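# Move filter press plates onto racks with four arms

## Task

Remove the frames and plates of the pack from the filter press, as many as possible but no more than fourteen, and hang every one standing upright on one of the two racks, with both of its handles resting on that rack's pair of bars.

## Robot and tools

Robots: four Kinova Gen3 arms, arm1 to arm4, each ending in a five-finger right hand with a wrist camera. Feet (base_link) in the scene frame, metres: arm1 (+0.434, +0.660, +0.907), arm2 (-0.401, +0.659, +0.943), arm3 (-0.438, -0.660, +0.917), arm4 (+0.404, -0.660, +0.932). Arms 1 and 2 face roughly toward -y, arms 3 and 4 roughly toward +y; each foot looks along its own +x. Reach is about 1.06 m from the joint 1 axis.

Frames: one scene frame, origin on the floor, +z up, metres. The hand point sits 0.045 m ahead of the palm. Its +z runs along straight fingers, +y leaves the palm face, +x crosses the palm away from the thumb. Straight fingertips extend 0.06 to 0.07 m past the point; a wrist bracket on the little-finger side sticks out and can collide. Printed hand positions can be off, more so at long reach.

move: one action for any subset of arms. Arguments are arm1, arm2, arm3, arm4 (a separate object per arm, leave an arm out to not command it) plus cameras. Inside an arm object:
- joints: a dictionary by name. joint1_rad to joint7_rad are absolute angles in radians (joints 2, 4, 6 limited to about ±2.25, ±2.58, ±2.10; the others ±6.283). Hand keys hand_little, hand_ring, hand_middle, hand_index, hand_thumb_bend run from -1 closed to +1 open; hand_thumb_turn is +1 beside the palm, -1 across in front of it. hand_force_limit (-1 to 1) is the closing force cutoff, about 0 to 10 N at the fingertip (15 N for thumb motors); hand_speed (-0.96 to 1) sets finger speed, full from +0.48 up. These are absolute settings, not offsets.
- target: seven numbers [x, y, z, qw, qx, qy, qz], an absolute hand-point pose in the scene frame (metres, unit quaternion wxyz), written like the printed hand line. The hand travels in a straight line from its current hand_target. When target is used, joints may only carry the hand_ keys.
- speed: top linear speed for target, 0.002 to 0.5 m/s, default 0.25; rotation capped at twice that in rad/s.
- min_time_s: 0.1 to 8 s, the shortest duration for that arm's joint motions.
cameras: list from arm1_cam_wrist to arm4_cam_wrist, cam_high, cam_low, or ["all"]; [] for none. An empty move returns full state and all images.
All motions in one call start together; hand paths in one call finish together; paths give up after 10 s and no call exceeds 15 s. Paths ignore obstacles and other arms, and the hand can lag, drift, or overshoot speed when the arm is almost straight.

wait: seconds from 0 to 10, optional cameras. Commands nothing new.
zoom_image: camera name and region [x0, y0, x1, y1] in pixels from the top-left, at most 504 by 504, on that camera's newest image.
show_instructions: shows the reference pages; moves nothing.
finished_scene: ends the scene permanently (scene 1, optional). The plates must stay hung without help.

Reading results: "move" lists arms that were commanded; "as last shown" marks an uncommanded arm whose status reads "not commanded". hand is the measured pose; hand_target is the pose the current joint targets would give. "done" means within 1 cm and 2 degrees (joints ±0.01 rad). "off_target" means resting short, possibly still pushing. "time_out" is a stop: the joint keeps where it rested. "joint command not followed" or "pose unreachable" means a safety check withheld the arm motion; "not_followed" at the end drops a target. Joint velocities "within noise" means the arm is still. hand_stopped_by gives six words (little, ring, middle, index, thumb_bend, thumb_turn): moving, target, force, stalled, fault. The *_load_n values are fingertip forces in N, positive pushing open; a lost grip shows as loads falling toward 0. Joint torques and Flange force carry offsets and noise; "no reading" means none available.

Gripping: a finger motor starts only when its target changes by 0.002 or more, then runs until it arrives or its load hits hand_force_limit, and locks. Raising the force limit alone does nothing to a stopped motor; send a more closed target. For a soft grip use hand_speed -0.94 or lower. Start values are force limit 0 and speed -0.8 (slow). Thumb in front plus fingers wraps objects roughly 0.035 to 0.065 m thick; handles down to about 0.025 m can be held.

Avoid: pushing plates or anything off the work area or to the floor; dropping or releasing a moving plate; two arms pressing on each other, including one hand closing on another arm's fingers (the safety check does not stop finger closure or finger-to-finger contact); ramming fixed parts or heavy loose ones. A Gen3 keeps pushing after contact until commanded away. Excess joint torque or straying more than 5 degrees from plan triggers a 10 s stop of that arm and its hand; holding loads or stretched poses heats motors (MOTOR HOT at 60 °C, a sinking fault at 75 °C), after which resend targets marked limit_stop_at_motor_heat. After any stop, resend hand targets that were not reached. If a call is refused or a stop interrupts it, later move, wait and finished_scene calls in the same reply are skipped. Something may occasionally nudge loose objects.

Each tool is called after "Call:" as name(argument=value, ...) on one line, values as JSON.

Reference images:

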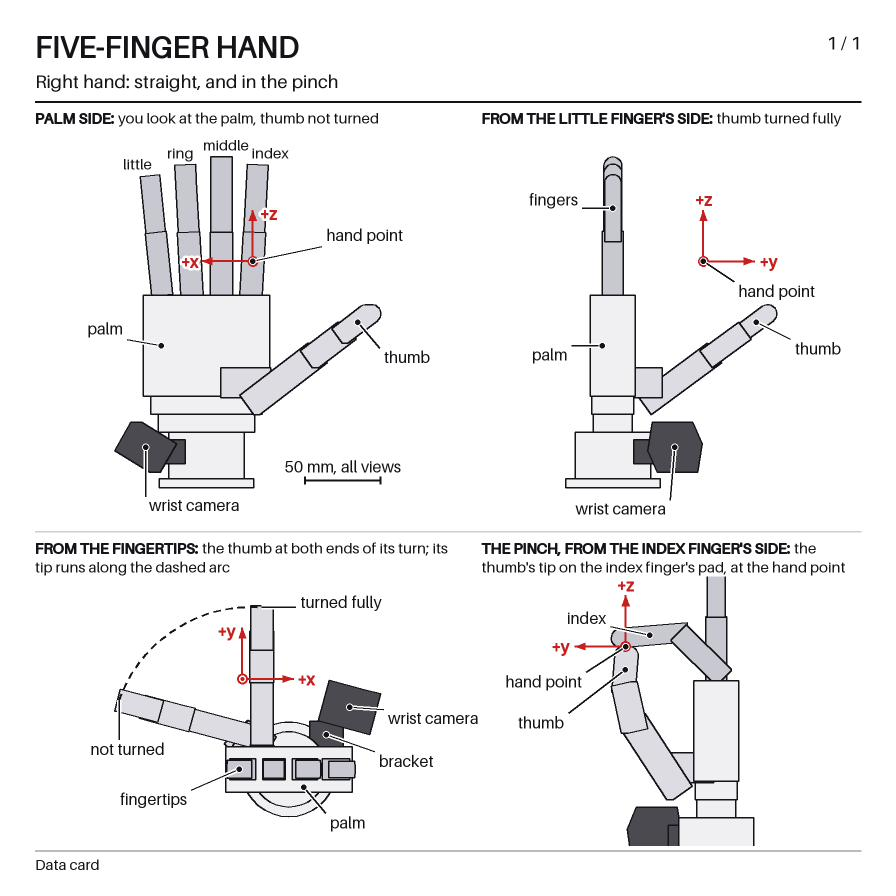

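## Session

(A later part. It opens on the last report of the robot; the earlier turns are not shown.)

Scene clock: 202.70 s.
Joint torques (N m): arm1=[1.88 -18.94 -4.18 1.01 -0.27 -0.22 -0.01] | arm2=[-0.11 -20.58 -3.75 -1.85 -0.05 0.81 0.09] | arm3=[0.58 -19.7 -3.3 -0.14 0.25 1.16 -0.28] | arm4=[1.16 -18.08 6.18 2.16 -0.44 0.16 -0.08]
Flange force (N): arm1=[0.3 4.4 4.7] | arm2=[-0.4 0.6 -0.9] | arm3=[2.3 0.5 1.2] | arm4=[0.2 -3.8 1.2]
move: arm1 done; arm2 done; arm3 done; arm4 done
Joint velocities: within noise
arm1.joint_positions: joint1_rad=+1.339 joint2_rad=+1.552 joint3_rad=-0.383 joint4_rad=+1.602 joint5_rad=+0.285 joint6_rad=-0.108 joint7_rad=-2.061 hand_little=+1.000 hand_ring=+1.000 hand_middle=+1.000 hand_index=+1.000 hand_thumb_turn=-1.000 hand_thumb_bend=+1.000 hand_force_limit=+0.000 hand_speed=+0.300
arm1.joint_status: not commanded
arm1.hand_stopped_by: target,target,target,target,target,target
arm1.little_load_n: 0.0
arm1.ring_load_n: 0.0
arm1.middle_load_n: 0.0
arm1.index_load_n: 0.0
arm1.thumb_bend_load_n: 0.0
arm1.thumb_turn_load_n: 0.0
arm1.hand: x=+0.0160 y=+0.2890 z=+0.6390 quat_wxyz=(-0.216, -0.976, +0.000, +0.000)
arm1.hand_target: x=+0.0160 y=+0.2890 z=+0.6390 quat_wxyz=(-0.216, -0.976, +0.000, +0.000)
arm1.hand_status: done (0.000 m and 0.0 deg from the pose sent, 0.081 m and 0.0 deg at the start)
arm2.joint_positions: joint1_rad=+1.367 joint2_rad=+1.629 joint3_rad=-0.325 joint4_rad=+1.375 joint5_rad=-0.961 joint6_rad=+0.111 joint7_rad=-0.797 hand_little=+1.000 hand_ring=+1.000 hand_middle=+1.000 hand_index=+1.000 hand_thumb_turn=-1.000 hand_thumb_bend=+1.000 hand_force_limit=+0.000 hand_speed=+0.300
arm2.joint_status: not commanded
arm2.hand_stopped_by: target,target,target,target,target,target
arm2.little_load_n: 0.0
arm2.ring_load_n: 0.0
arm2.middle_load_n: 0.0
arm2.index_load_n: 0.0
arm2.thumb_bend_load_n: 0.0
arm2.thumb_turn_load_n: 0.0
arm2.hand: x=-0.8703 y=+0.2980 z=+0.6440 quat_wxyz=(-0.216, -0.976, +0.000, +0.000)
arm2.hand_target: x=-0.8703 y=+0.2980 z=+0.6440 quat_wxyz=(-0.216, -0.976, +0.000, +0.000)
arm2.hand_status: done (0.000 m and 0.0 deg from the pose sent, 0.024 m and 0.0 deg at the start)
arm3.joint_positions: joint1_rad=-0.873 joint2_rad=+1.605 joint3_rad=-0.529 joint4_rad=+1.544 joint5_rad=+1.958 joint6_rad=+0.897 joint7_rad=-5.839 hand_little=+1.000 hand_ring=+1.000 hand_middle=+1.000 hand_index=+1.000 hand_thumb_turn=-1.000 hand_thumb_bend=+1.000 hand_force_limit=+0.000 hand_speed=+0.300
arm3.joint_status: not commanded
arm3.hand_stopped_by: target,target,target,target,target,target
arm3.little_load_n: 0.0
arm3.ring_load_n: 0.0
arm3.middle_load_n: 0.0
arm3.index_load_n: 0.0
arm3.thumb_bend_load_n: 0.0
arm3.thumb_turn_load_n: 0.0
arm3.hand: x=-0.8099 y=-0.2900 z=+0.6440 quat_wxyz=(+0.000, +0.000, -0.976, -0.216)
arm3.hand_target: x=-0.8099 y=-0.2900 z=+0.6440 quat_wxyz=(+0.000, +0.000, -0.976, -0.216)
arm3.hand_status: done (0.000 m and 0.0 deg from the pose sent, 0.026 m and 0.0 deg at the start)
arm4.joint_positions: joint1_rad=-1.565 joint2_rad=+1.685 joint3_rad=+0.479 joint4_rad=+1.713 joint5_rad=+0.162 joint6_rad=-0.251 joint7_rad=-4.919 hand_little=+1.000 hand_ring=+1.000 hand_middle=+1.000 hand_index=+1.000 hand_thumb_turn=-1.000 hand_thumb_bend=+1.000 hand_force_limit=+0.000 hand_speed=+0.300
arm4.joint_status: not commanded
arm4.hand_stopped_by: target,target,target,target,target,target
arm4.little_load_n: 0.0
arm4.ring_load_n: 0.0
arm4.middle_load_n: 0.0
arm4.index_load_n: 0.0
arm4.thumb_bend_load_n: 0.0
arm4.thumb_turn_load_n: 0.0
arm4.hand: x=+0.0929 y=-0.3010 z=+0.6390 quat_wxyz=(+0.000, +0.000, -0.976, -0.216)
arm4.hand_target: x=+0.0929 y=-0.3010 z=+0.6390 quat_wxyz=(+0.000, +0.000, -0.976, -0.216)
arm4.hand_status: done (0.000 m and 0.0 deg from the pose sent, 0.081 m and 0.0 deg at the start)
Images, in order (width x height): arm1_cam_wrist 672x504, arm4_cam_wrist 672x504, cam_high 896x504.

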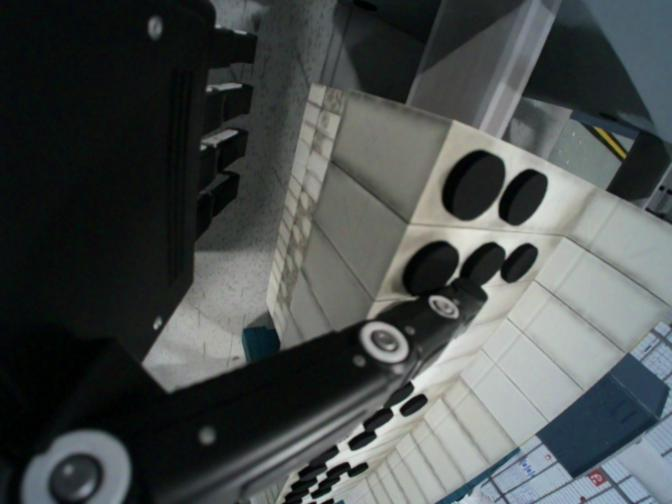

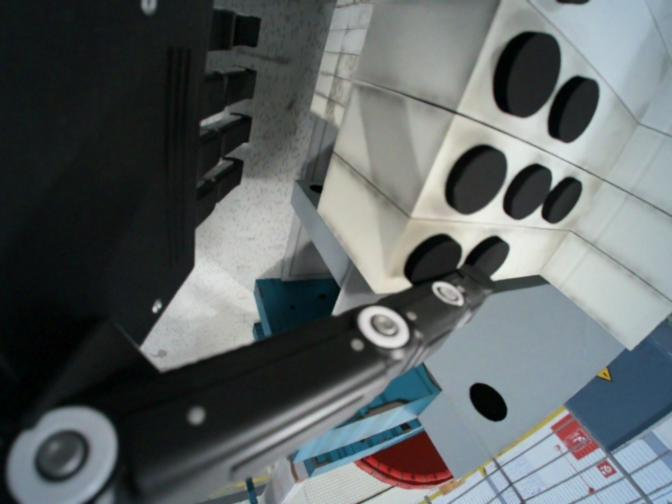

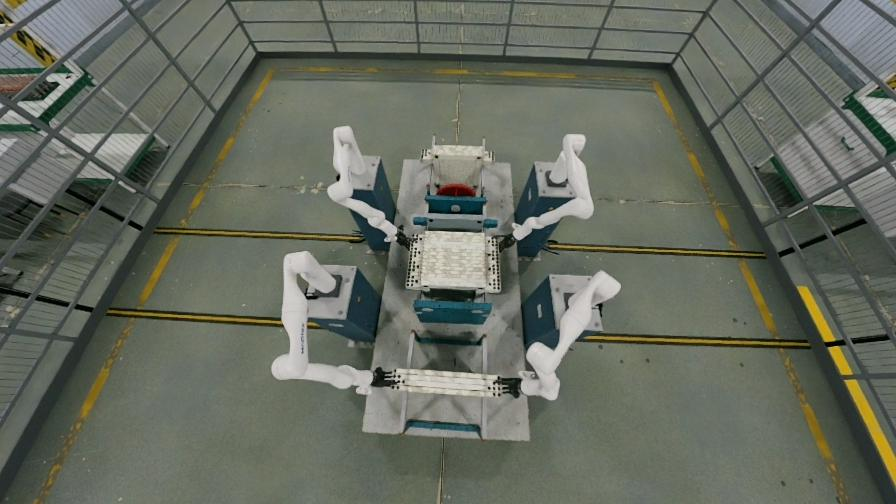

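Call:
move(arm1={"target": [0.016, 0.265, 0.639, 0.2164, 0.9763, 0, 0], "speed": 0.1, "joints": {"hand_index": 0.19, "hand_middle": 0.19, "hand_ring": 0.19, "hand_little": 0.19}}, arm4={"target": [0.0929, -0.274, 0.639, 0, 0, 0.9763, 0.2164], "speed": 0.1, "joints": {"hand_index": 0.19, "hand_middle": 0.19, "hand_ring": 0.19, "hand_little": 0.19}}, arm2={"target": [-0.8703, 0.300, 0.90, 0.2164, 0.9763, 0, 0], "speed": 0.25}, arm3={"target": [-0.8099, -0.296, 0.90, 0, 0, 0.9763, 0.2164], "speed": 0.25}, cameras=["arm1_cam_wrist", "arm4_cam_wrist", "cam_high"])

Call:
zoom_image(camera="cam_high", region=[390, 220, 510, 300])

Call:
zoom_image(camera="cam_high", region=[360, 320, 540, 440])

Scene clock: 205.37 s.
Joint torques (N m): arm1=[1.81 -19.37 -4.34 0.72 -0.31 -0.33 0.08] | arm2=[-0.09 -19.61 -1.76 -4.04 -0.39 0.57 0.12] | arm3=[0.6 -18.33 -3.88 -2.42 0.49 1 -0.26] | arm4=[1.17 -18.49 6.26 1.85 -0.4 0.14 -0.09]
Flange force (N): arm1=[0.0 4.3 4.9] | arm2=[0.3 0.6 -0.7] | arm3=[1.9 0.3 0.5] | arm4=[0.5 -3.7 1.3]
move: arm1 done; arm2 done; arm3 done; arm4 done
Joint velocities: within noise
arm1.joint_positions: joint1_rad=+1.284 joint2_rad=+1.553 joint3_rad=-0.384 joint4_rad=+1.566 joint5_rad=+0.257 joint6_rad=-0.093 joint7_rad=-2.083 hand_little=+0.190 hand_ring=+0.190 hand_middle=+0.190 hand_index=+0.190 hand_thumb_turn=-1.000 hand_thumb_bend=+1.000 hand_force_limit=+0.000 hand_speed=+0.300
arm1.joint_status: all done
arm1.hand_stopped_by: target,target,target,target,target,target
arm1.little_load_n: 0.0
arm1.ring_load_n: 0.0
arm1.middle_load_n: 0.0
arm1.index_load_n: 0.5
arm1.thumb_bend_load_n: 0.0
arm1.thumb_turn_load_n: 0.0
arm1.hand: x=+0.0160 y=+0.2650 z=+0.6390 quat_wxyz=(-0.216, -0.976, +0.000, +0.000)
arm1.hand_target: x=+0.0160 y=+0.2650 z=+0.6390 quat_wxyz=(-0.216, -0.976, +0.000, +0.000)
arm1.hand_status: done (0.000 m and 0.0 deg from the pose sent, 0.024 m and 0.0 deg at the start)
arm2.joint_positions: joint1_rad=+1.228 joint2_rad=+1.010 joint3_rad=-0.114 joint4_rad=+1.753 joint5_rad=-0.947 joint6_rad=+0.362 joint7_rad=-1.085 hand_little=+1.000 hand_ring=+1.000 hand_middle=+1.000 hand_index=+1.000 hand_thumb_turn=-1.000 hand_thumb_bend=+1.000 hand_force_limit=+0.000 hand_speed=+0.300
arm2.joint_status: not commanded
arm2.hand_stopped_by: target,target,target,target,target,target
arm2.little_load_n: 0.0
arm2.ring_load_n: 0.0
arm2.middle_load_n: 0.0
arm2.index_load_n: 0.0
arm2.thumb_bend_load_n: 0.0
arm2.thumb_turn_load_n: 0.0
arm2.hand: x=-0.8703 y=+0.3000 z=+0.9000 quat_wxyz=(-0.216, -0.976, +0.000, +0.000)
arm2.hand_target: x=-0.8703 y=+0.3000 z=+0.9000 quat_wxyz=(-0.216, -0.976, +0.000, +0.000)
arm2.hand_status: done (0.000 m and 0.0 deg from the pose sent, 0.256 m and 0.0 deg at the start)
arm3.joint_positions: joint1_rad=-0.788 joint2_rad=+1.039 joint3_rad=-0.713 joint4_rad=+1.870 joint5_rad=+1.530 joint6_rad=+0.983 joint7_rad=-5.587 hand_little=+1.000 hand_ring=+1.000 hand_middle=+1.000 hand_index=+1.000 hand_thumb_turn=-1.000 hand_thumb_bend=+1.000 hand_force_limit=+0.000 hand_speed=+0.300
arm3.joint_status: not commanded
arm3.hand_stopped_by: target,target,target,target,target,target
arm3.little_load_n: 0.0
arm3.ring_load_n: 0.0
arm3.middle_load_n: 0.0
arm3.index_load_n: 0.0
arm3.thumb_bend_load_n: 0.0
arm3.thumb_turn_load_n: 0.0
arm3.hand: x=-0.8099 y=-0.2960 z=+0.9000 quat_wxyz=(+0.000, +0.000, -0.976, -0.216)
arm3.hand_target: x=-0.8099 y=-0.2960 z=+0.9000 quat_wxyz=(+0.000, +0.000, -0.976, -0.216)
arm3.hand_status: done (0.000 m and 0.0 deg from the pose sent, 0.256 m and 0.0 deg at the start)
arm4.joint_positions: joint1_rad=-1.496 joint2_rad=+1.682 joint3_rad=+0.488 joint4_rad=+1.676 joint5_rad=+0.203 joint6_rad=-0.242 joint7_rad=-4.897 hand_little=+0.190 hand_ring=+0.190 hand_middle=+0.190 hand_index=+0.190 hand_thumb_turn=-1.000 hand_thumb_bend=+1.000 hand_force_limit=+0.000 hand_speed=+0.300
arm4.joint_status: all done
arm4.hand_stopped_by: target,target,target,target,target,target
arm4.little_load_n: 0.0
arm4.ring_load_n: 0.0
arm4.middle_load_n: 0.0
arm4.index_load_n: 0.5
arm4.thumb_bend_load_n: 0.0
arm4.thumb_turn_load_n: 0.0
arm4.hand: x=+0.0929 y=-0.2740 z=+0.6390 quat_wxyz=(+0.000, +0.000, -0.976, -0.216)
arm4.hand_target: x=+0.0929 y=-0.2740 z=+0.6390 quat_wxyz=(+0.000, +0.000, -0.976, -0.216)
arm4.hand_status: done (0.000 m and 0.0 deg from the pose sent, 0.027 m and 0.0 deg at the start)
Images, in order (width x height): arm1_cam_wrist 672x504, arm4_cam_wrist 672x504, cam_high 896x504.

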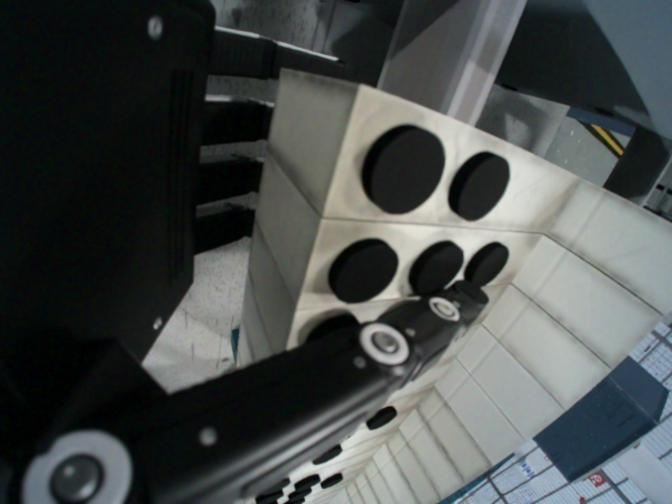

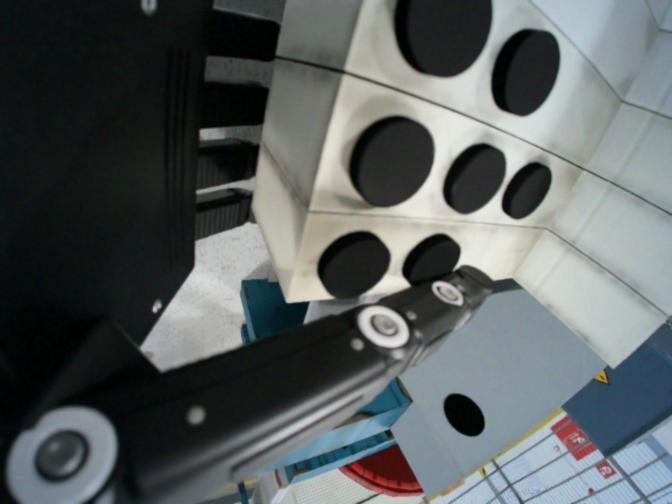

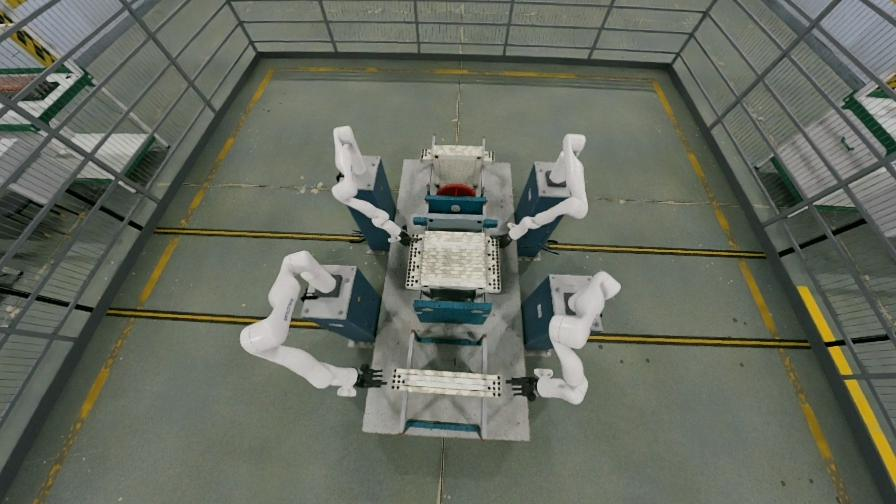

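Scaled by 4.200 from the camera's image (finer frame: 1280x720).

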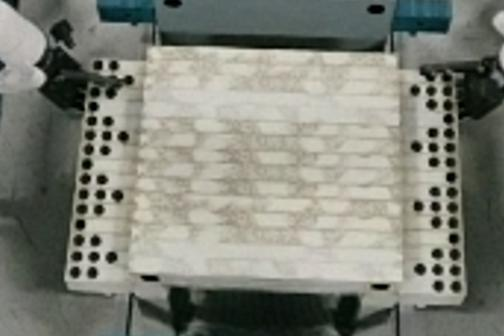

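Scaled by 2.800 from the camera's image (finer frame: 1280x720).

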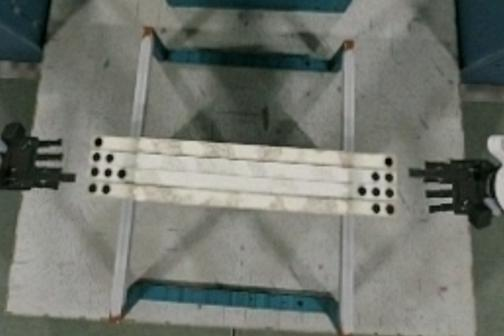

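Call:
zoom_image(camera="arm1_cam_wrist", region=[190, 30, 390, 310])

Call:
zoom_image(camera="arm4_cam_wrist", region=[190, 0, 390, 310])

Scaled by 1.800 from the camera's image (finer frame: 960x720).

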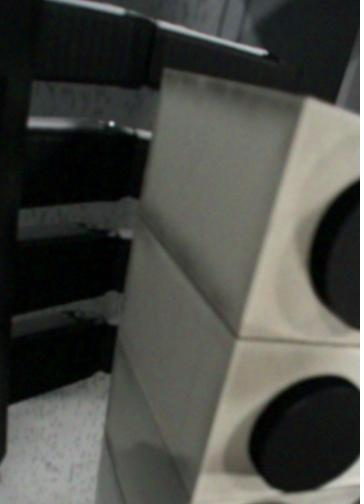

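Scaled by 1.626 from the camera's image (finer frame: 960x720).

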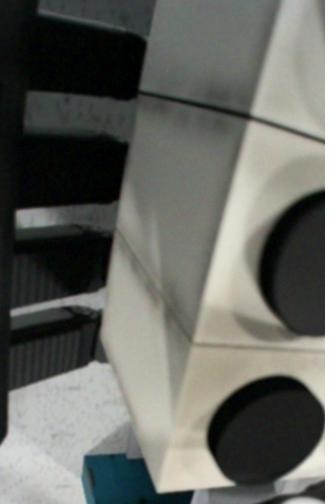

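Call:
move(arm1={"target": [0.014, 0.265, 0.641, 0.2164, 0.9763, 0, 0], "speed": 0.1}, arm4={"target": [0.0909, -0.274, 0.641, 0, 0, 0.9763, 0.2164], "speed": 0.1}, arm2={"target": [-0.60, 0.290, 1.13, 0.2164, 0.9763, 0, 0], "speed": 0.3}, arm3={"target": [-0.5277, -0.294, 1.13, 0, 0, 0.9763, 0.2164], "speed": 0.3}, cameras=["arm1_cam_wrist", "arm4_cam_wrist", "cam_high"])

Scene clock: 213.63 s.
Joint torques (N m): arm1=[1.81 -19.41 -4.15 0.67 -0.3 -0.34 -0.02] | arm2=[0.12 -8.53 -0.43 -6.35 -0.45 -0.29 0.11] | arm3=[0.58 -5.93 -0.53 -6.2 0.45 -0.22 -0.22] | arm4=[1.12 -18.65 6.27 1.79 -0.46 0.12 -0.08]
Flange force (N): arm1=[-0.2 4.3 4.9] | arm2=[1.3 0.5 -0.3] | arm3=no reading | arm4=[0.6 -3.6 1.6]
move: arm1 done; arm2 done; arm3 done; arm4 done
Joint velocities: within noise
arm1.joint_positions: joint1_rad=+1.287 joint2_rad=+1.549 joint3_rad=-0.386 joint4_rad=+1.565 joint5_rad=+0.258 joint6_rad=-0.087 joint7_rad=-2.083 hand_little=+0.190 hand_ring=+0.190 hand_middle=+0.190 hand_index=+0.190 hand_thumb_turn=-1.000 hand_thumb_bend=+1.000 hand_force_limit=+0.000 hand_speed=+0.300
arm1.joint_status: not commanded
arm1.hand_stopped_by: target,target,target,target,target,target
arm1.little_load_n: 0.0
arm1.ring_load_n: 0.0
arm1.middle_load_n: 0.5
arm1.index_load_n: 0.0
arm1.thumb_bend_load_n: 0.0
arm1.thumb_turn_load_n: 0.0
arm1.hand: x=+0.0140 y=+0.2650 z=+0.6410 quat_wxyz=(-0.216, -0.976, +0.000, +0.000)
arm1.hand_target: x=+0.0140 y=+0.2650 z=+0.6410 quat_wxyz=(-0.216, -0.976, +0.000, +0.000)
arm1.hand_status: done (0.000 m and 0.0 deg from the pose sent, 0.003 m and 0.0 deg at the start)
arm2.joint_positions: joint1_rad=+0.737 joint2_rad=+0.152 joint3_rad=-0.092 joint4_rad=+2.347 joint5_rad=-0.683 joint6_rad=+0.384 joint7_rad=-1.896 hand_little=+1.000 hand_ring=+1.000 hand_middle=+1.000 hand_index=+1.000 hand_thumb_turn=-1.000 hand_thumb_bend=+1.000 hand_force_limit=+0.000 hand_speed=+0.300
arm2.joint_status: not commanded
arm2.hand_stopped_by: target,target,target,target,target,target
arm2.little_load_n: 0.0
arm2.ring_load_n: 0.0
arm2.middle_load_n: 0.0
arm2.index_load_n: 0.0
arm2.thumb_bend_load_n: 0.0
arm2.thumb_turn_load_n: 0.0
arm2.hand: x=-0.6000 y=+0.2900 z=+1.1300 quat_wxyz=(-0.216, -0.976, +0.000, +0.000)
arm2.hand_target: x=-0.6000 y=+0.2900 z=+1.1300 quat_wxyz=(-0.216, -0.976, +0.000, +0.000)
arm2.hand_status: done (0.000 m and 0.0 deg from the pose sent, 0.355 m and 0.0 deg at the start)
arm3.joint_positions: joint1_rad=+0.104 joint2_rad=+0.013 joint3_rad=-0.848 joint4_rad=+2.368 joint5_rad=+0.623 joint6_rad=+0.508 joint7_rad=-4.359 hand_little=+1.000 hand_ring=+1.000 hand_middle=+1.000 hand_index=+1.000 hand_thumb_turn=-1.000 hand_thumb_bend=+1.000 hand_force_limit=+0.000 hand_speed=+0.300
arm3.joint_status: not commanded
arm3.hand_stopped_by: target,target,target,target,target,target
arm3.little_load_n: 0.0
arm3.ring_load_n: 0.0
arm3.middle_load_n: 0.0
arm3.index_load_n: 0.0
arm3.thumb_bend_load_n: -0.5
arm3.thumb_turn_load_n: 0.0
arm3.hand: x=-0.5277 y=-0.2940 z=+1.1300 quat_wxyz=(+0.000, +0.000, -0.976, -0.216)
arm3.hand_target: x=-0.5277 y=-0.2940 z=+1.1300 quat_wxyz=(+0.000, +0.000, -0.976, -0.216)
arm3.hand_status: done (0.000 m and 0.0 deg from the pose sent, 0.364 m and 0.0 deg at the start)
arm4.joint_positions: joint1_rad=-1.496 joint2_rad=+1.676 joint3_rad=+0.487 joint4_rad=+1.676 joint5_rad=+0.205 joint6_rad=-0.236 joint7_rad=-4.897 hand_little=+0.190 hand_ring=+0.190 hand_middle=+0.190 hand_index=+0.190 hand_thumb_turn=-1.000 hand_thumb_bend=+1.000 hand_force_limit=+0.000 hand_speed=+0.300
arm4.joint_status: not commanded
arm4.hand_stopped_by: target,target,target,target,target,target
arm4.little_load_n: 0.0
arm4.ring_load_n: 0.0
arm4.middle_load_n: 0.0
arm4.index_load_n: 0.0
arm4.thumb_bend_load_n: 0.5
arm4.thumb_turn_load_n: 0.0
arm4.hand: x=+0.0909 y=-0.2740 z=+0.6410 quat_wxyz=(+0.000, +0.000, -0.976, -0.216)
arm4.hand_target: x=+0.0909 y=-0.2740 z=+0.6410 quat_wxyz=(+0.000, +0.000, -0.976, -0.216)
arm4.hand_status: done (0.000 m and 0.0 deg from the pose sent, 0.003 m and 0.0 deg at the start)
Images, in order (width x height): arm1_cam_wrist 672x504, arm4_cam_wrist 672x504, cam_high 896x504.

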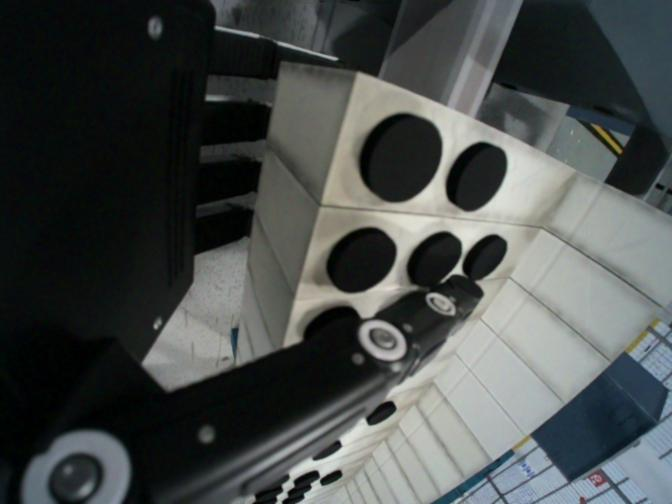

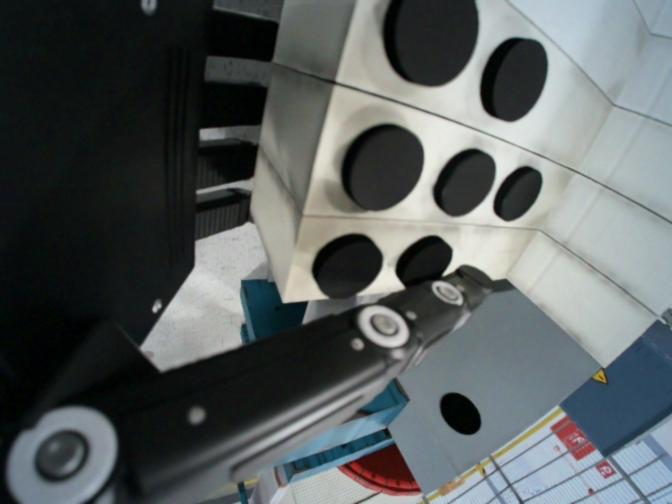

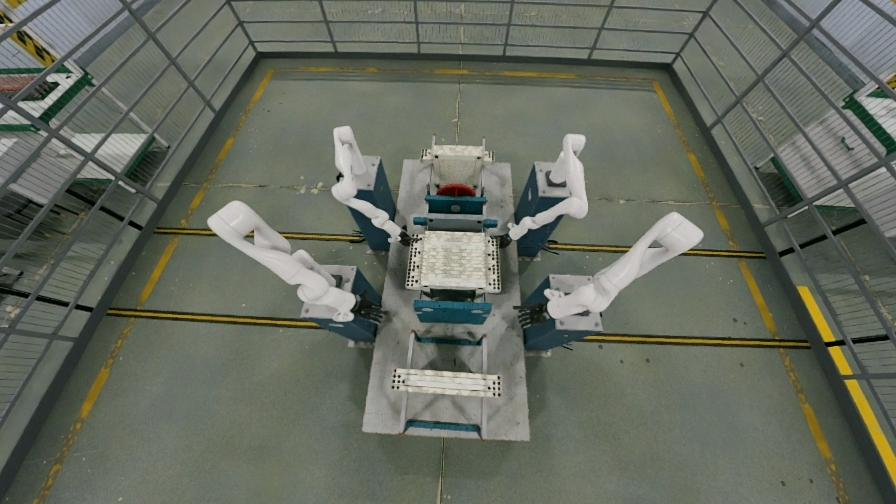

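Call:
move(arm1={"target": [0.014, 0.265, 0.656, 0.2164, 0.9763, 0, 0], "speed": 0.04}, arm4={"target": [0.0909, -0.274, 0.656, 0, 0, 0.9763, 0.2164], "speed": 0.04}, arm2={"target": [-0.3119, 0.280, 0.98, 0.2164, 0.9763, 0, 0], "speed": 0.3}, arm3={"target": [-0.2395, -0.296, 0.98, 0, 0, 0.9763, 0.2164], "speed": 0.3}, cameras=["arm1_cam_wrist", "arm4_cam_wrist", "cam_high", "cam_low"])

Call:
zoom_image(camera="cam_high", region=[390, 220, 510, 300])

Scene clock: 217.00 s.
Joint torques (N m): arm1=[-0.66 -35.76 -16.01 -2.17 0.22 -4.01 0.12] | arm2=[0.42 -12.25 -2.06 -0.85 0.32 -0.85 0.11] | arm3=[0.62 -11.79 -0.17 -0.96 -0.18 -0.92 -0.21] | arm4=[3.24 -31.03 19.11 2.68 -2.3 0.85 -0.27]
Flange force (N): arm1=[-0.8 -14.6 32.1] | arm2=[-0.2 -2.8 0.8] | arm3=[3.0 -2.3 4.9] | arm4=[0.4 -22.3 27.5]
move: arm1 done; arm2 done; arm3 done; arm4 done
Joint velocities: within noise
arm1.joint_positions: joint1_rad=+1.286 joint2_rad=+1.513 joint3_rad=-0.386 joint4_rad=+1.596 joint5_rad=+0.250 joint6_rad=-0.085 joint7_rad=-2.090 hand_little=+0.190 hand_ring=+0.190 hand_middle=+0.191 hand_index=+0.190 hand_thumb_turn=-1.000 hand_thumb_bend=+1.000 hand_force_limit=+0.000 hand_speed=+0.300
arm1.joint_status: not commanded
arm1.hand_stopped_by: target,target,target,target,target,target
arm1.little_load_n: 1.0
arm1.ring_load_n: 5.0
arm1.middle_load_n: 6.5
arm1.index_load_n: 4.0
arm1.thumb_bend_load_n: 0.0
arm1.thumb_turn_load_n: 0.0
arm1.hand: x=+0.0140 y=+0.2650 z=+0.6560 quat_wxyz=(-0.216, -0.976, +0.000, +0.000)
arm1.hand_target: x=+0.0140 y=+0.2650 z=+0.6560 quat_wxyz=(-0.216, -0.976, +0.000, +0.000)
arm1.hand_status: done (0.000 m and 0.0 deg from the pose sent, 0.015 m and 0.0 deg at the start)
arm2.joint_positions: joint1_rad=-0.113 joint2_rad=+0.783 joint3_rad=-0.743 joint4_rad=+2.568 joint5_rad=-1.075 joint6_rad=-0.850 joint7_rad=-2.701 hand_little=+1.000 hand_ring=+1.000 hand_middle=+1.000 hand_index=+1.000 hand_thumb_turn=-1.000 hand_thumb_bend=+1.000 hand_force_limit=+0.000 hand_speed=+0.300
arm2.joint_status: not commanded
arm2.hand_stopped_by: target,target,target,target,target,target
arm2.little_load_n: 0.0
arm2.ring_load_n: 0.0
arm2.middle_load_n: 0.0
arm2.index_load_n: 0.0
arm2.thumb_bend_load_n: 0.0
arm2.thumb_turn_load_n: 0.0
arm2.hand: x=-0.3119 y=+0.2800 z=+0.9800 quat_wxyz=(-0.216, -0.976, +0.000, +0.000)
arm2.hand_target: x=-0.3119 y=+0.2800 z=+0.9800 quat_wxyz=(-0.216, -0.976, +0.000, +0.000)
arm2.hand_status: done (0.000 m and 0.0 deg from the pose sent, 0.325 m and 0.0 deg at the start; a joint's target at an end of its range on 8 of 73 steps)
arm3.joint_positions: joint1_rad=+0.533 joint2_rad=+0.560 joint3_rad=+0.127 joint4_rad=+2.533 joint5_rad=+0.852 joint6_rad=-0.444 joint7_rad=-3.339 hand_little=+1.000 hand_ring=+1.000 hand_middle=+1.000 hand_index=+1.000 hand_thumb_turn=-1.000 hand_thumb_bend=+1.000 hand_force_limit=+0.000 hand_speed=+0.300
arm3.joint_status: not commanded
arm3.hand_stopped_by: target,target,target,target,target,target
arm3.little_load_n: 0.0
arm3.ring_load_n: 0.0
arm3.middle_load_n: 0.0
arm3.index_load_n: 0.0
arm3.thumb_bend_load_n: 0.0
arm3.thumb_turn_load_n: -0.5
arm3.hand: x=-0.2395 y=-0.2960 z=+0.9800 quat_wxyz=(+0.000, +0.000, -0.976, -0.216)
arm3.hand_target: x=-0.2395 y=-0.2960 z=+0.9800 quat_wxyz=(+0.000, +0.000, -0.976, -0.216)
arm3.hand_status: done (0.000 m and 0.0 deg from the pose sent, 0.325 m and 0.0 deg at the start)
arm4.joint_positions: joint1_rad=-1.495 joint2_rad=+1.640 joint3_rad=+0.488 joint4_rad=+1.710 joint5_rad=+0.216 joint6_rad=-0.239 joint7_rad=-4.890 hand_little=+0.190 hand_ring=+0.191 hand_middle=+0.190 hand_index=+0.190 hand_thumb_turn=-1.000 hand_thumb_bend=+1.000 hand_force_limit=+0.000 hand_speed=+0.300
arm4.joint_status: not commanded
arm4.hand_stopped_by: target,target,target,target,target,target
arm4.little_load_n: 8.0
arm4.ring_load_n: 6.5
arm4.middle_load_n: 4.5
arm4.index_load_n: 0.0
arm4.thumb_bend_load_n: 0.0
arm4.thumb_turn_load_n: 0.0
arm4.hand: x=+0.0909 y=-0.2740 z=+0.6560 quat_wxyz=(+0.000, +0.000, -0.976, -0.216)
arm4.hand_target: x=+0.0909 y=-0.2740 z=+0.6560 quat_wxyz=(+0.000, +0.000, -0.976, -0.216)
arm4.hand_status: done (0.000 m and 0.0 deg from the pose sent, 0.015 m and 0.0 deg at the start)
Images, in order (width x height): arm1_cam_wrist 672x504, arm4_cam_wrist 672x504, cam_high 896x504, cam_low 896x504.

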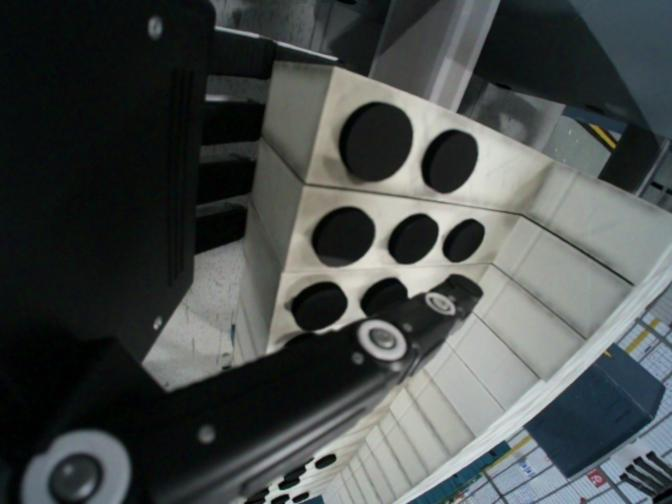

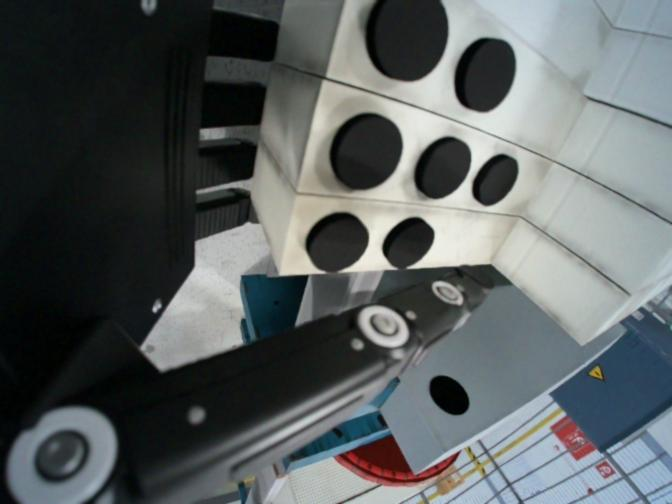

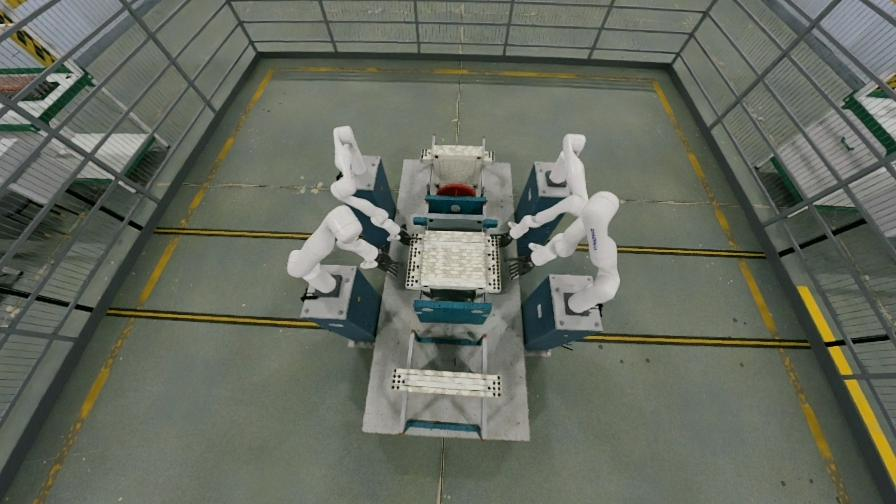

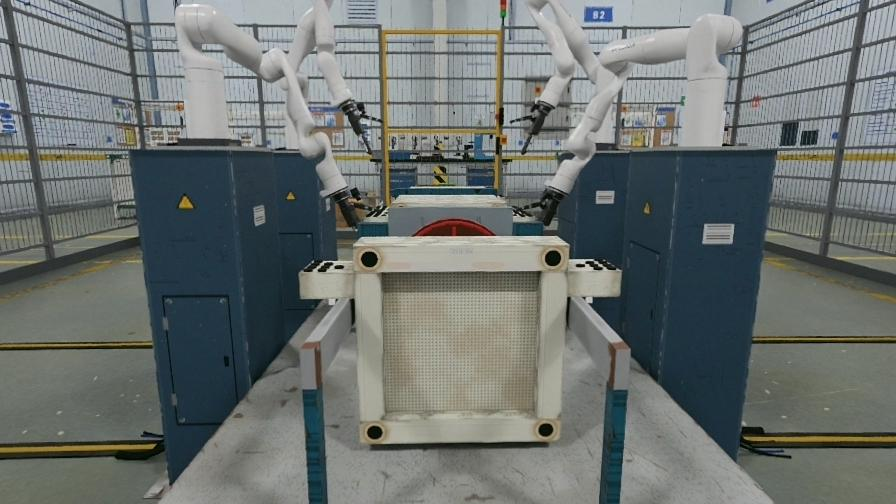

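Scaled by 4.200 from the camera's image (finer frame: 1280x720).

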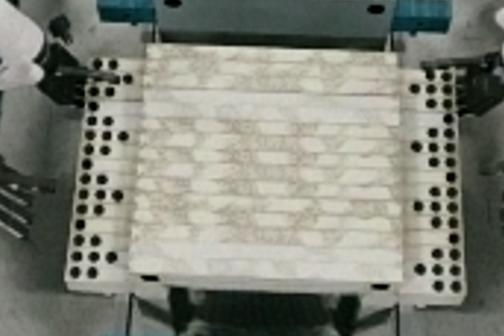

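Call:
move(arm1={"target": [0.014, 0.265, 0.70, 0.2164, 0.9763, 0, 0], "speed": 0.06}, arm4={"target": [0.0909, -0.274, 0.70, 0, 0, 0.9763, 0.2164], "speed": 0.06}, arm2={"target": [-0.3119, 0.282, 0.80, 0.2164, 0.9763, 0, 0], "speed": 0.2}, arm3={"target": [-0.2395, -0.296, 0.80, 0, 0, 0.9763, 0.2164], "speed": 0.2}, cameras=["arm1_cam_wrist", "arm4_cam_wrist", "cam_high", "cam_low"])

Call:
zoom_image(camera="cam_high", region=[390, 220, 510, 300])

Scene clock: 219.27 s.
Joint torques (N m): arm1=[-1.17 -35.74 -16.66 -3.14 0.12 -4.29 0.09] | arm2=[0.38 -14.75 -2.6 3.03 0.21 -0.98 0.09] | arm3=[0.57 -15.03 0.49 3.59 0.08 -0.98 -0.24] | arm4=[3.73 -31.2 19.75 1.63 -2.42 0.77 -0.3]
Flange force (N): arm1=[-1.1 -15.6 31.7] | arm2=[-1.2 -1.9 -0.9] | arm3=[0.7 -0.3 0.7] | arm4=[0.4 -23.5 27.0]
move: arm1 done; arm2 done; arm3 done; arm4 done
Joint velocities: within noise
arm1.joint_positions: joint1_rad=+1.287 joint2_rad=+1.409 joint3_rad=-0.390 joint4_rad=+1.679 joint5_rad=+0.229 joint6_rad=-0.071 joint7_rad=-2.108 hand_little=+0.190 hand_ring=+0.190 hand_middle=+0.191 hand_index=+0.190 hand_thumb_turn=-1.000 hand_thumb_bend=+1.000 hand_force_limit=+0.000 hand_speed=+0.300
arm1.joint_status: not commanded
arm1.hand_stopped_by: target,target,target,target,target,target
arm1.little_load_n: 1.5
arm1.ring_load_n: 5.0
arm1.middle_load_n: 6.5
arm1.index_load_n: 3.5
arm1.thumb_bend_load_n: 0.0
arm1.thumb_turn_load_n: 0.0
arm1.hand: x=+0.0140 y=+0.2650 z=+0.7000 quat_wxyz=(-0.216, -0.976, +0.000, +0.000)
arm1.hand_target: x=+0.0140 y=+0.2650 z=+0.7000 quat_wxyz=(-0.216, -0.976, +0.000, +0.000)
arm1.hand_status: done (0.000 m and 0.0 deg from the pose sent, 0.044 m and 0.0 deg at the start)
arm2.joint_positions: joint1_rad=-0.160 joint2_rad=+1.461 joint3_rad=-0.550 joint4_rad=+2.413 joint5_rad=-0.612 joint6_rad=-1.272 joint7_rad=-2.904 hand_little=+1.000 hand_ring=+1.000 hand_middle=+1.000 hand_index=+1.000 hand_thumb_turn=-1.000 hand_thumb_bend=+1.000 hand_force_limit=+0.000 hand_speed=+0.300
arm2.joint_status: not commanded
arm2.hand_stopped_by: target,target,target,target,target,target
arm2.little_load_n: 0.0
arm2.ring_load_n: 0.0
arm2.middle_load_n: 0.0
arm2.index_load_n: 0.0
arm2.thumb_bend_load_n: 0.0
arm2.thumb_turn_load_n: 0.0
arm2.hand: x=-0.3119 y=+0.2820 z=+0.8000 quat_wxyz=(-0.216, -0.976, +0.000, +0.000)
arm2.hand_target: x=-0.3119 y=+0.2820 z=+0.8000 quat_wxyz=(-0.216, -0.976, +0.000, +0.000)
arm2.hand_status: done (0.000 m and 0.0 deg from the pose sent, 0.180 m and 0.0 deg at the start)
arm3.joint_positions: joint1_rad=+0.466 joint2_rad=+1.271 joint3_rad=+0.191 joint4_rad=+2.433 joint5_rad=+0.470 joint6_rad=-1.008 joint7_rad=-2.964 hand_little=+1.000 hand_ring=+1.000 hand_middle=+1.000 hand_index=+1.000 hand_thumb_turn=-1.000 hand_thumb_bend=+1.000 hand_force_limit=+0.000 hand_speed=+0.300
arm3.joint_status: not commanded
arm3.hand_stopped_by: target,target,target,target,target,target
arm3.little_load_n: 0.0
arm3.ring_load_n: 0.0
arm3.middle_load_n: 0.0
arm3.index_load_n: 0.0
arm3.thumb_bend_load_n: 0.0
arm3.thumb_turn_load_n: 0.0
arm3.hand: x=-0.2395 y=-0.2960 z=+0.8000 quat_wxyz=(+0.000, +0.000, -0.976, -0.216)
arm3.hand_target: x=-0.2395 y=-0.2960 z=+0.8000 quat_wxyz=(+0.000, +0.000, -0.976, -0.216)
arm3.hand_status: done (0.000 m and 0.0 deg from the pose sent, 0.180 m and 0.0 deg at the start)
arm4.joint_positions: joint1_rad=-1.492 joint2_rad=+1.534 joint3_rad=+0.493 joint4_rad=+1.802 joint5_rad=+0.251 joint6_rad=-0.238 joint7_rad=-4.871 hand_little=+0.190 hand_ring=+0.191 hand_middle=+0.190 hand_index=+0.190 hand_thumb_turn=-1.000 hand_thumb_bend=+1.000 hand_force_limit=+0.000 hand_speed=+0.300
arm4.joint_status: not commanded
arm4.hand_stopped_by: target,target,target,target,target,target
arm4.little_load_n: 8.0
arm4.ring_load_n: 6.5
arm4.middle_load_n: 4.5
arm4.index_load_n: 0.5
arm4.thumb_bend_load_n: 0.0
arm4.thumb_turn_load_n: 0.0
arm4.hand: x=+0.0909 y=-0.2740 z=+0.7000 quat_wxyz=(+0.000, +0.000, -0.976, -0.216)
arm4.hand_target: x=+0.0909 y=-0.2740 z=+0.7000 quat_wxyz=(+0.000, +0.000, -0.976, -0.216)
arm4.hand_status: done (0.000 m and 0.0 deg from the pose sent, 0.044 m and 0.0 deg at the start)
Images, in order (width x height): arm1_cam_wrist 672x504, arm4_cam_wrist 672x504, cam_high 896x504, cam_low 896x504.

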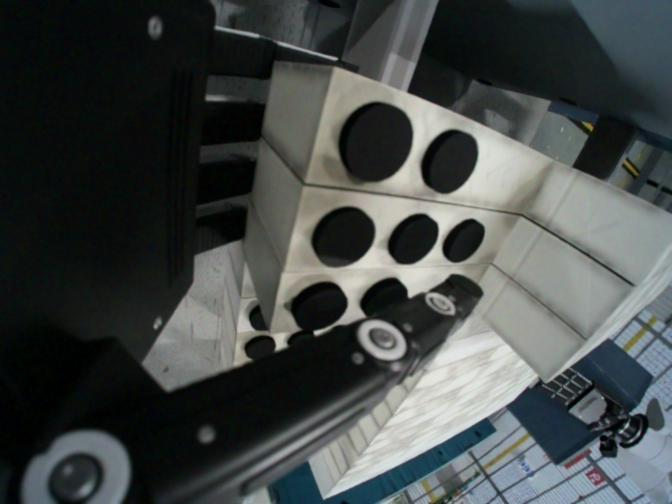

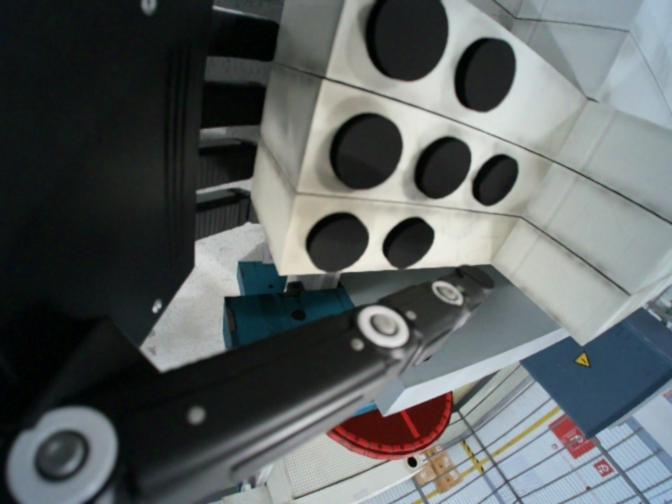

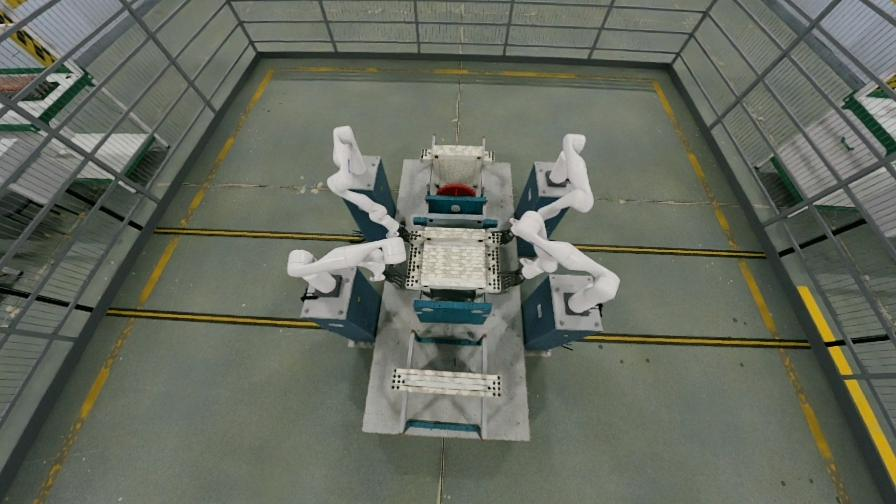

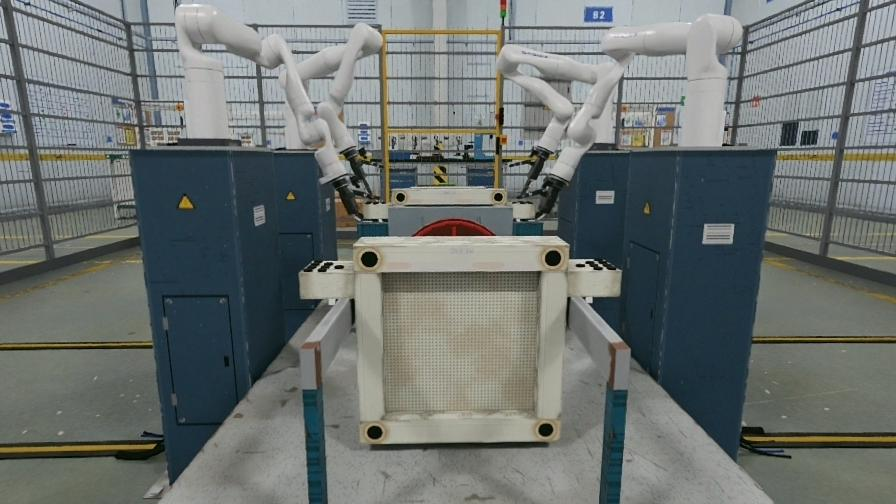

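Scaled by 4.200 from the camera's image (finer frame: 1280x720).

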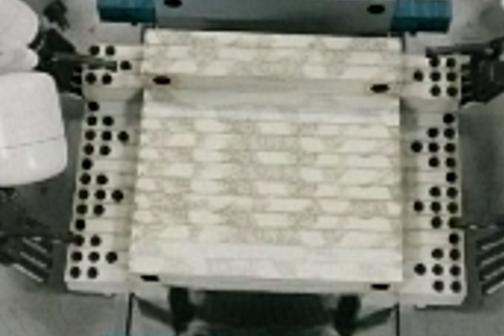

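Call:
move(arm1={"target": [0.014, 0.265, 1.13, 0.2164, 0.9763, 0, 0], "speed": 0.2}, arm4={"target": [0.0909, -0.274, 1.13, 0, 0, 0.9763, 0.2164], "speed": 0.2}, arm2={"target": [-0.3119, 0.282, 0.67, 0.2164, 0.9763, 0, 0], "speed": 0.1}, arm3={"target": [-0.2395, -0.296, 0.67, 0, 0, 0.9763, 0.2164], "speed": 0.1}, cameras=["arm2_cam_wrist", "arm3_cam_wrist", "cam_high", "cam_low"])

Scene clock: 224.80 s.
Joint torques (N m): arm1=[-2.46 -28.33 -13.02 -18.8 -4.9 -5.51 0.26] | arm2=[0.28 -14.58 -2.56 3.61 0.26 -0.9 0.15] | arm3=[0.58 -15.35 0.52 4.17 0.05 -0.96 -0.2] | arm4=[4.78 -27.58 9.78 -17.87 5.11 -2.25 -0.43]
Flange force (N): arm1=[-5.7 -13.3 27.3] | arm2=[-1.0 -1.0 -1.4] | arm3=[0.2 -0.2 0.6] | arm4=[5.4 -22.5 24.4]
move: arm1 done; arm2 done; arm3 done; arm4 done
Joint velocities: within noise
arm1.joint_positions: joint1_rad=+1.460 joint2_rad=+0.524 joint3_rad=-0.680 joint4_rad=+1.706 joint5_rad=-0.013 joint6_rad=+0.743 joint7_rad=-2.223 hand_little=+0.190 hand_ring=+0.190 hand_middle=+0.191 hand_index=+0.190 hand_thumb_turn=-1.000 hand_thumb_bend=+1.000 hand_force_limit=+0.000 hand_speed=+0.300
arm1.joint_status: not commanded
arm1.hand_stopped_by: target,target,target,target,target,target
arm1.little_load_n: 1.5
arm1.ring_load_n: 4.0
arm1.middle_load_n: 6.0
arm1.index_load_n: 4.0
arm1.thumb_bend_load_n: 0.0
arm1.thumb_turn_load_n: -0.5
arm1.hand: x=+0.0140 y=+0.2650 z=+1.1300 quat_wxyz=(-0.216, -0.976, +0.000, +0.000)
arm1.hand_target: x=+0.0140 y=+0.2650 z=+1.1300 quat_wxyz=(-0.216, -0.976, +0.000, +0.000)
arm1.hand_status: done (0.000 m and 0.0 deg from the pose sent, 0.430 m and 0.0 deg at the start)
arm2.joint_positions: joint1_rad=-0.157 joint2_rad=+1.765 joint3_rad=-0.431 joint4_rad=+2.121 joint5_rad=-0.430 joint6_rad=-1.254 joint7_rad=-2.888 hand_little=+1.000 hand_ring=+1.000 hand_middle=+1.000 hand_index=+1.000 hand_thumb_turn=-1.000 hand_thumb_bend=+1.000 hand_force_limit=+0.000 hand_speed=+0.300
arm2.joint_status: not commanded
arm2.hand_stopped_by: target,target,target,target,target,target
arm2.little_load_n: 0.0
arm2.ring_load_n: 0.0
arm2.middle_load_n: 0.0
arm2.index_load_n: 0.0
arm2.thumb_bend_load_n: 0.0
arm2.thumb_turn_load_n: 0.0
arm2.hand: x=-0.3119 y=+0.2820 z=+0.6700 quat_wxyz=(-0.216, -0.976, +0.000, +0.000)
arm2.hand_target: x=-0.3119 y=+0.2820 z=+0.6700 quat_wxyz=(-0.216, -0.976, +0.000, +0.000)
arm2.hand_status: done (0.000 m and 0.0 deg from the pose sent, 0.130 m and 0.0 deg at the start)
arm3.joint_positions: joint1_rad=+0.467 joint2_rad=+1.616 joint3_rad=+0.149 joint4_rad=+2.168 joint5_rad=+0.386 joint6_rad=-1.079 joint7_rad=-2.936 hand_little=+1.000 hand_ring=+1.000 hand_middle=+1.000 hand_index=+1.000 hand_thumb_turn=-1.000 hand_thumb_bend=+1.000 hand_force_limit=+0.000 hand_speed=+0.300
arm3.joint_status: not commanded
arm3.hand_stopped_by: target,target,target,target,target,target
arm3.little_load_n: 0.0
arm3.ring_load_n: 0.0
arm3.middle_load_n: 0.5
arm3.index_load_n: 0.0
arm3.thumb_bend_load_n: 0.0
arm3.thumb_turn_load_n: 0.0
arm3.hand: x=-0.2395 y=-0.2960 z=+0.6700 quat_wxyz=(+0.000, +0.000, -0.976, -0.216)
arm3.hand_target: x=-0.2395 y=-0.2960 z=+0.6700 quat_wxyz=(+0.000, +0.000, -0.976, -0.216)
arm3.hand_status: done (0.000 m and 0.0 deg from the pose sent, 0.130 m and 0.0 deg at the start)
arm4.joint_positions: joint1_rad=-1.385 joint2_rad=+0.409 joint3_rad=+0.364 joint4_rad=+1.919 joint5_rad=+0.394 joint6_rad=+0.658 joint7_rad=-4.500 hand_little=+0.190 hand_ring=+0.191 hand_middle=+0.190 hand_index=+0.190 hand_thumb_turn=-1.000 hand_thumb_bend=+1.000 hand_force_limit=+0.000 hand_speed=+0.300
arm4.joint_status: not commanded
arm4.hand_stopped_by: target,target,target,target,target,target
arm4.little_load_n: 8.5
arm4.ring_load_n: 6.5
arm4.middle_load_n: 4.0
arm4.index_load_n: 0.0
arm4.thumb_bend_load_n: 0.0
arm4.thumb_turn_load_n: 0.0
arm4.hand: x=+0.0909 y=-0.2740 z=+1.1300 quat_wxyz=(+0.000, +0.000, -0.976, -0.216)
arm4.hand_target: x=+0.0909 y=-0.2740 z=+1.1300 quat_wxyz=(+0.000, +0.000, -0.976, -0.216)
arm4.hand_status: done (0.000 m and 0.0 deg from the pose sent, 0.430 m and 0.0 deg at the start)
Images, in order (width x height): arm2_cam_wrist 672x504, arm3_cam_wrist 672x504, cam_high 896x504, cam_low 896x504.

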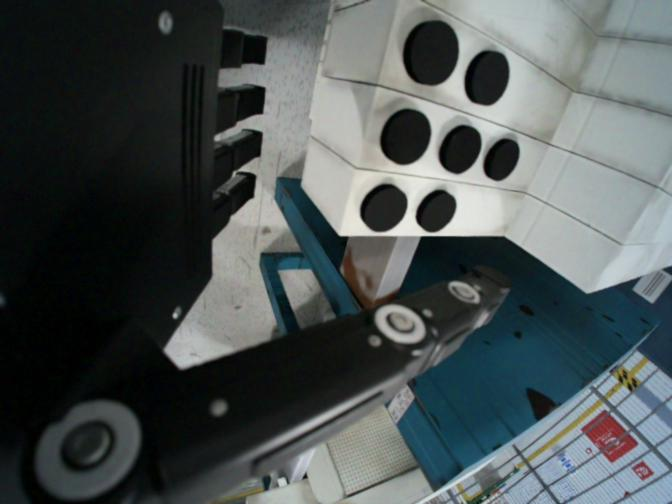

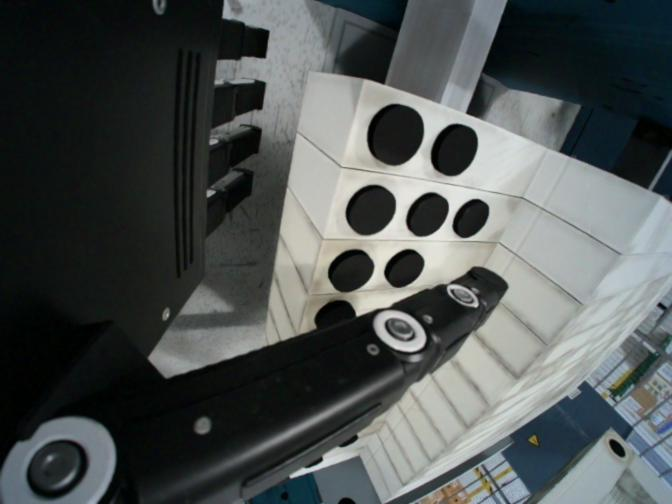

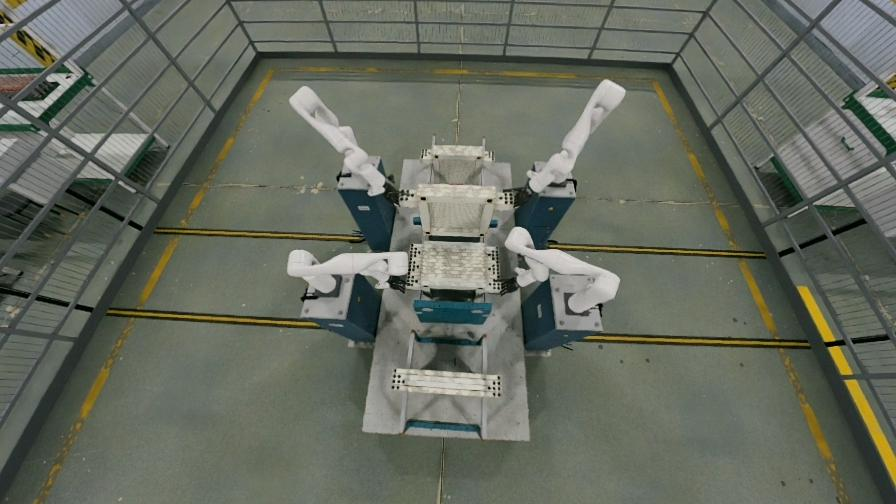

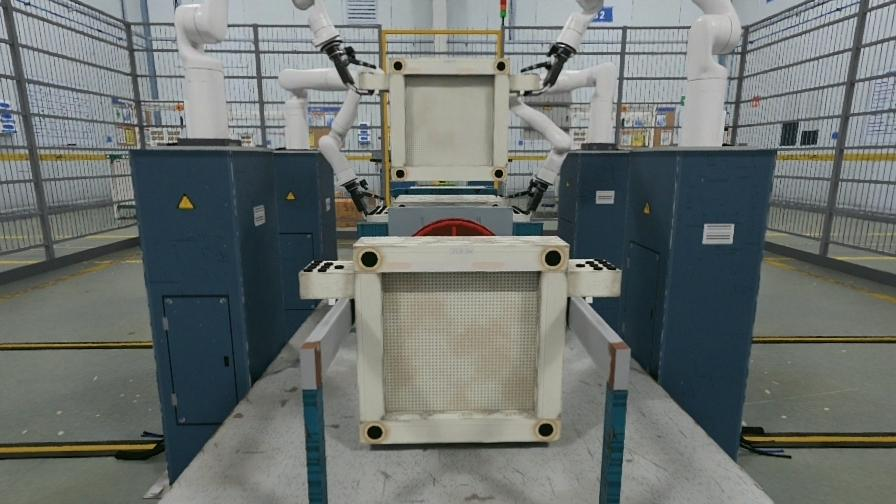

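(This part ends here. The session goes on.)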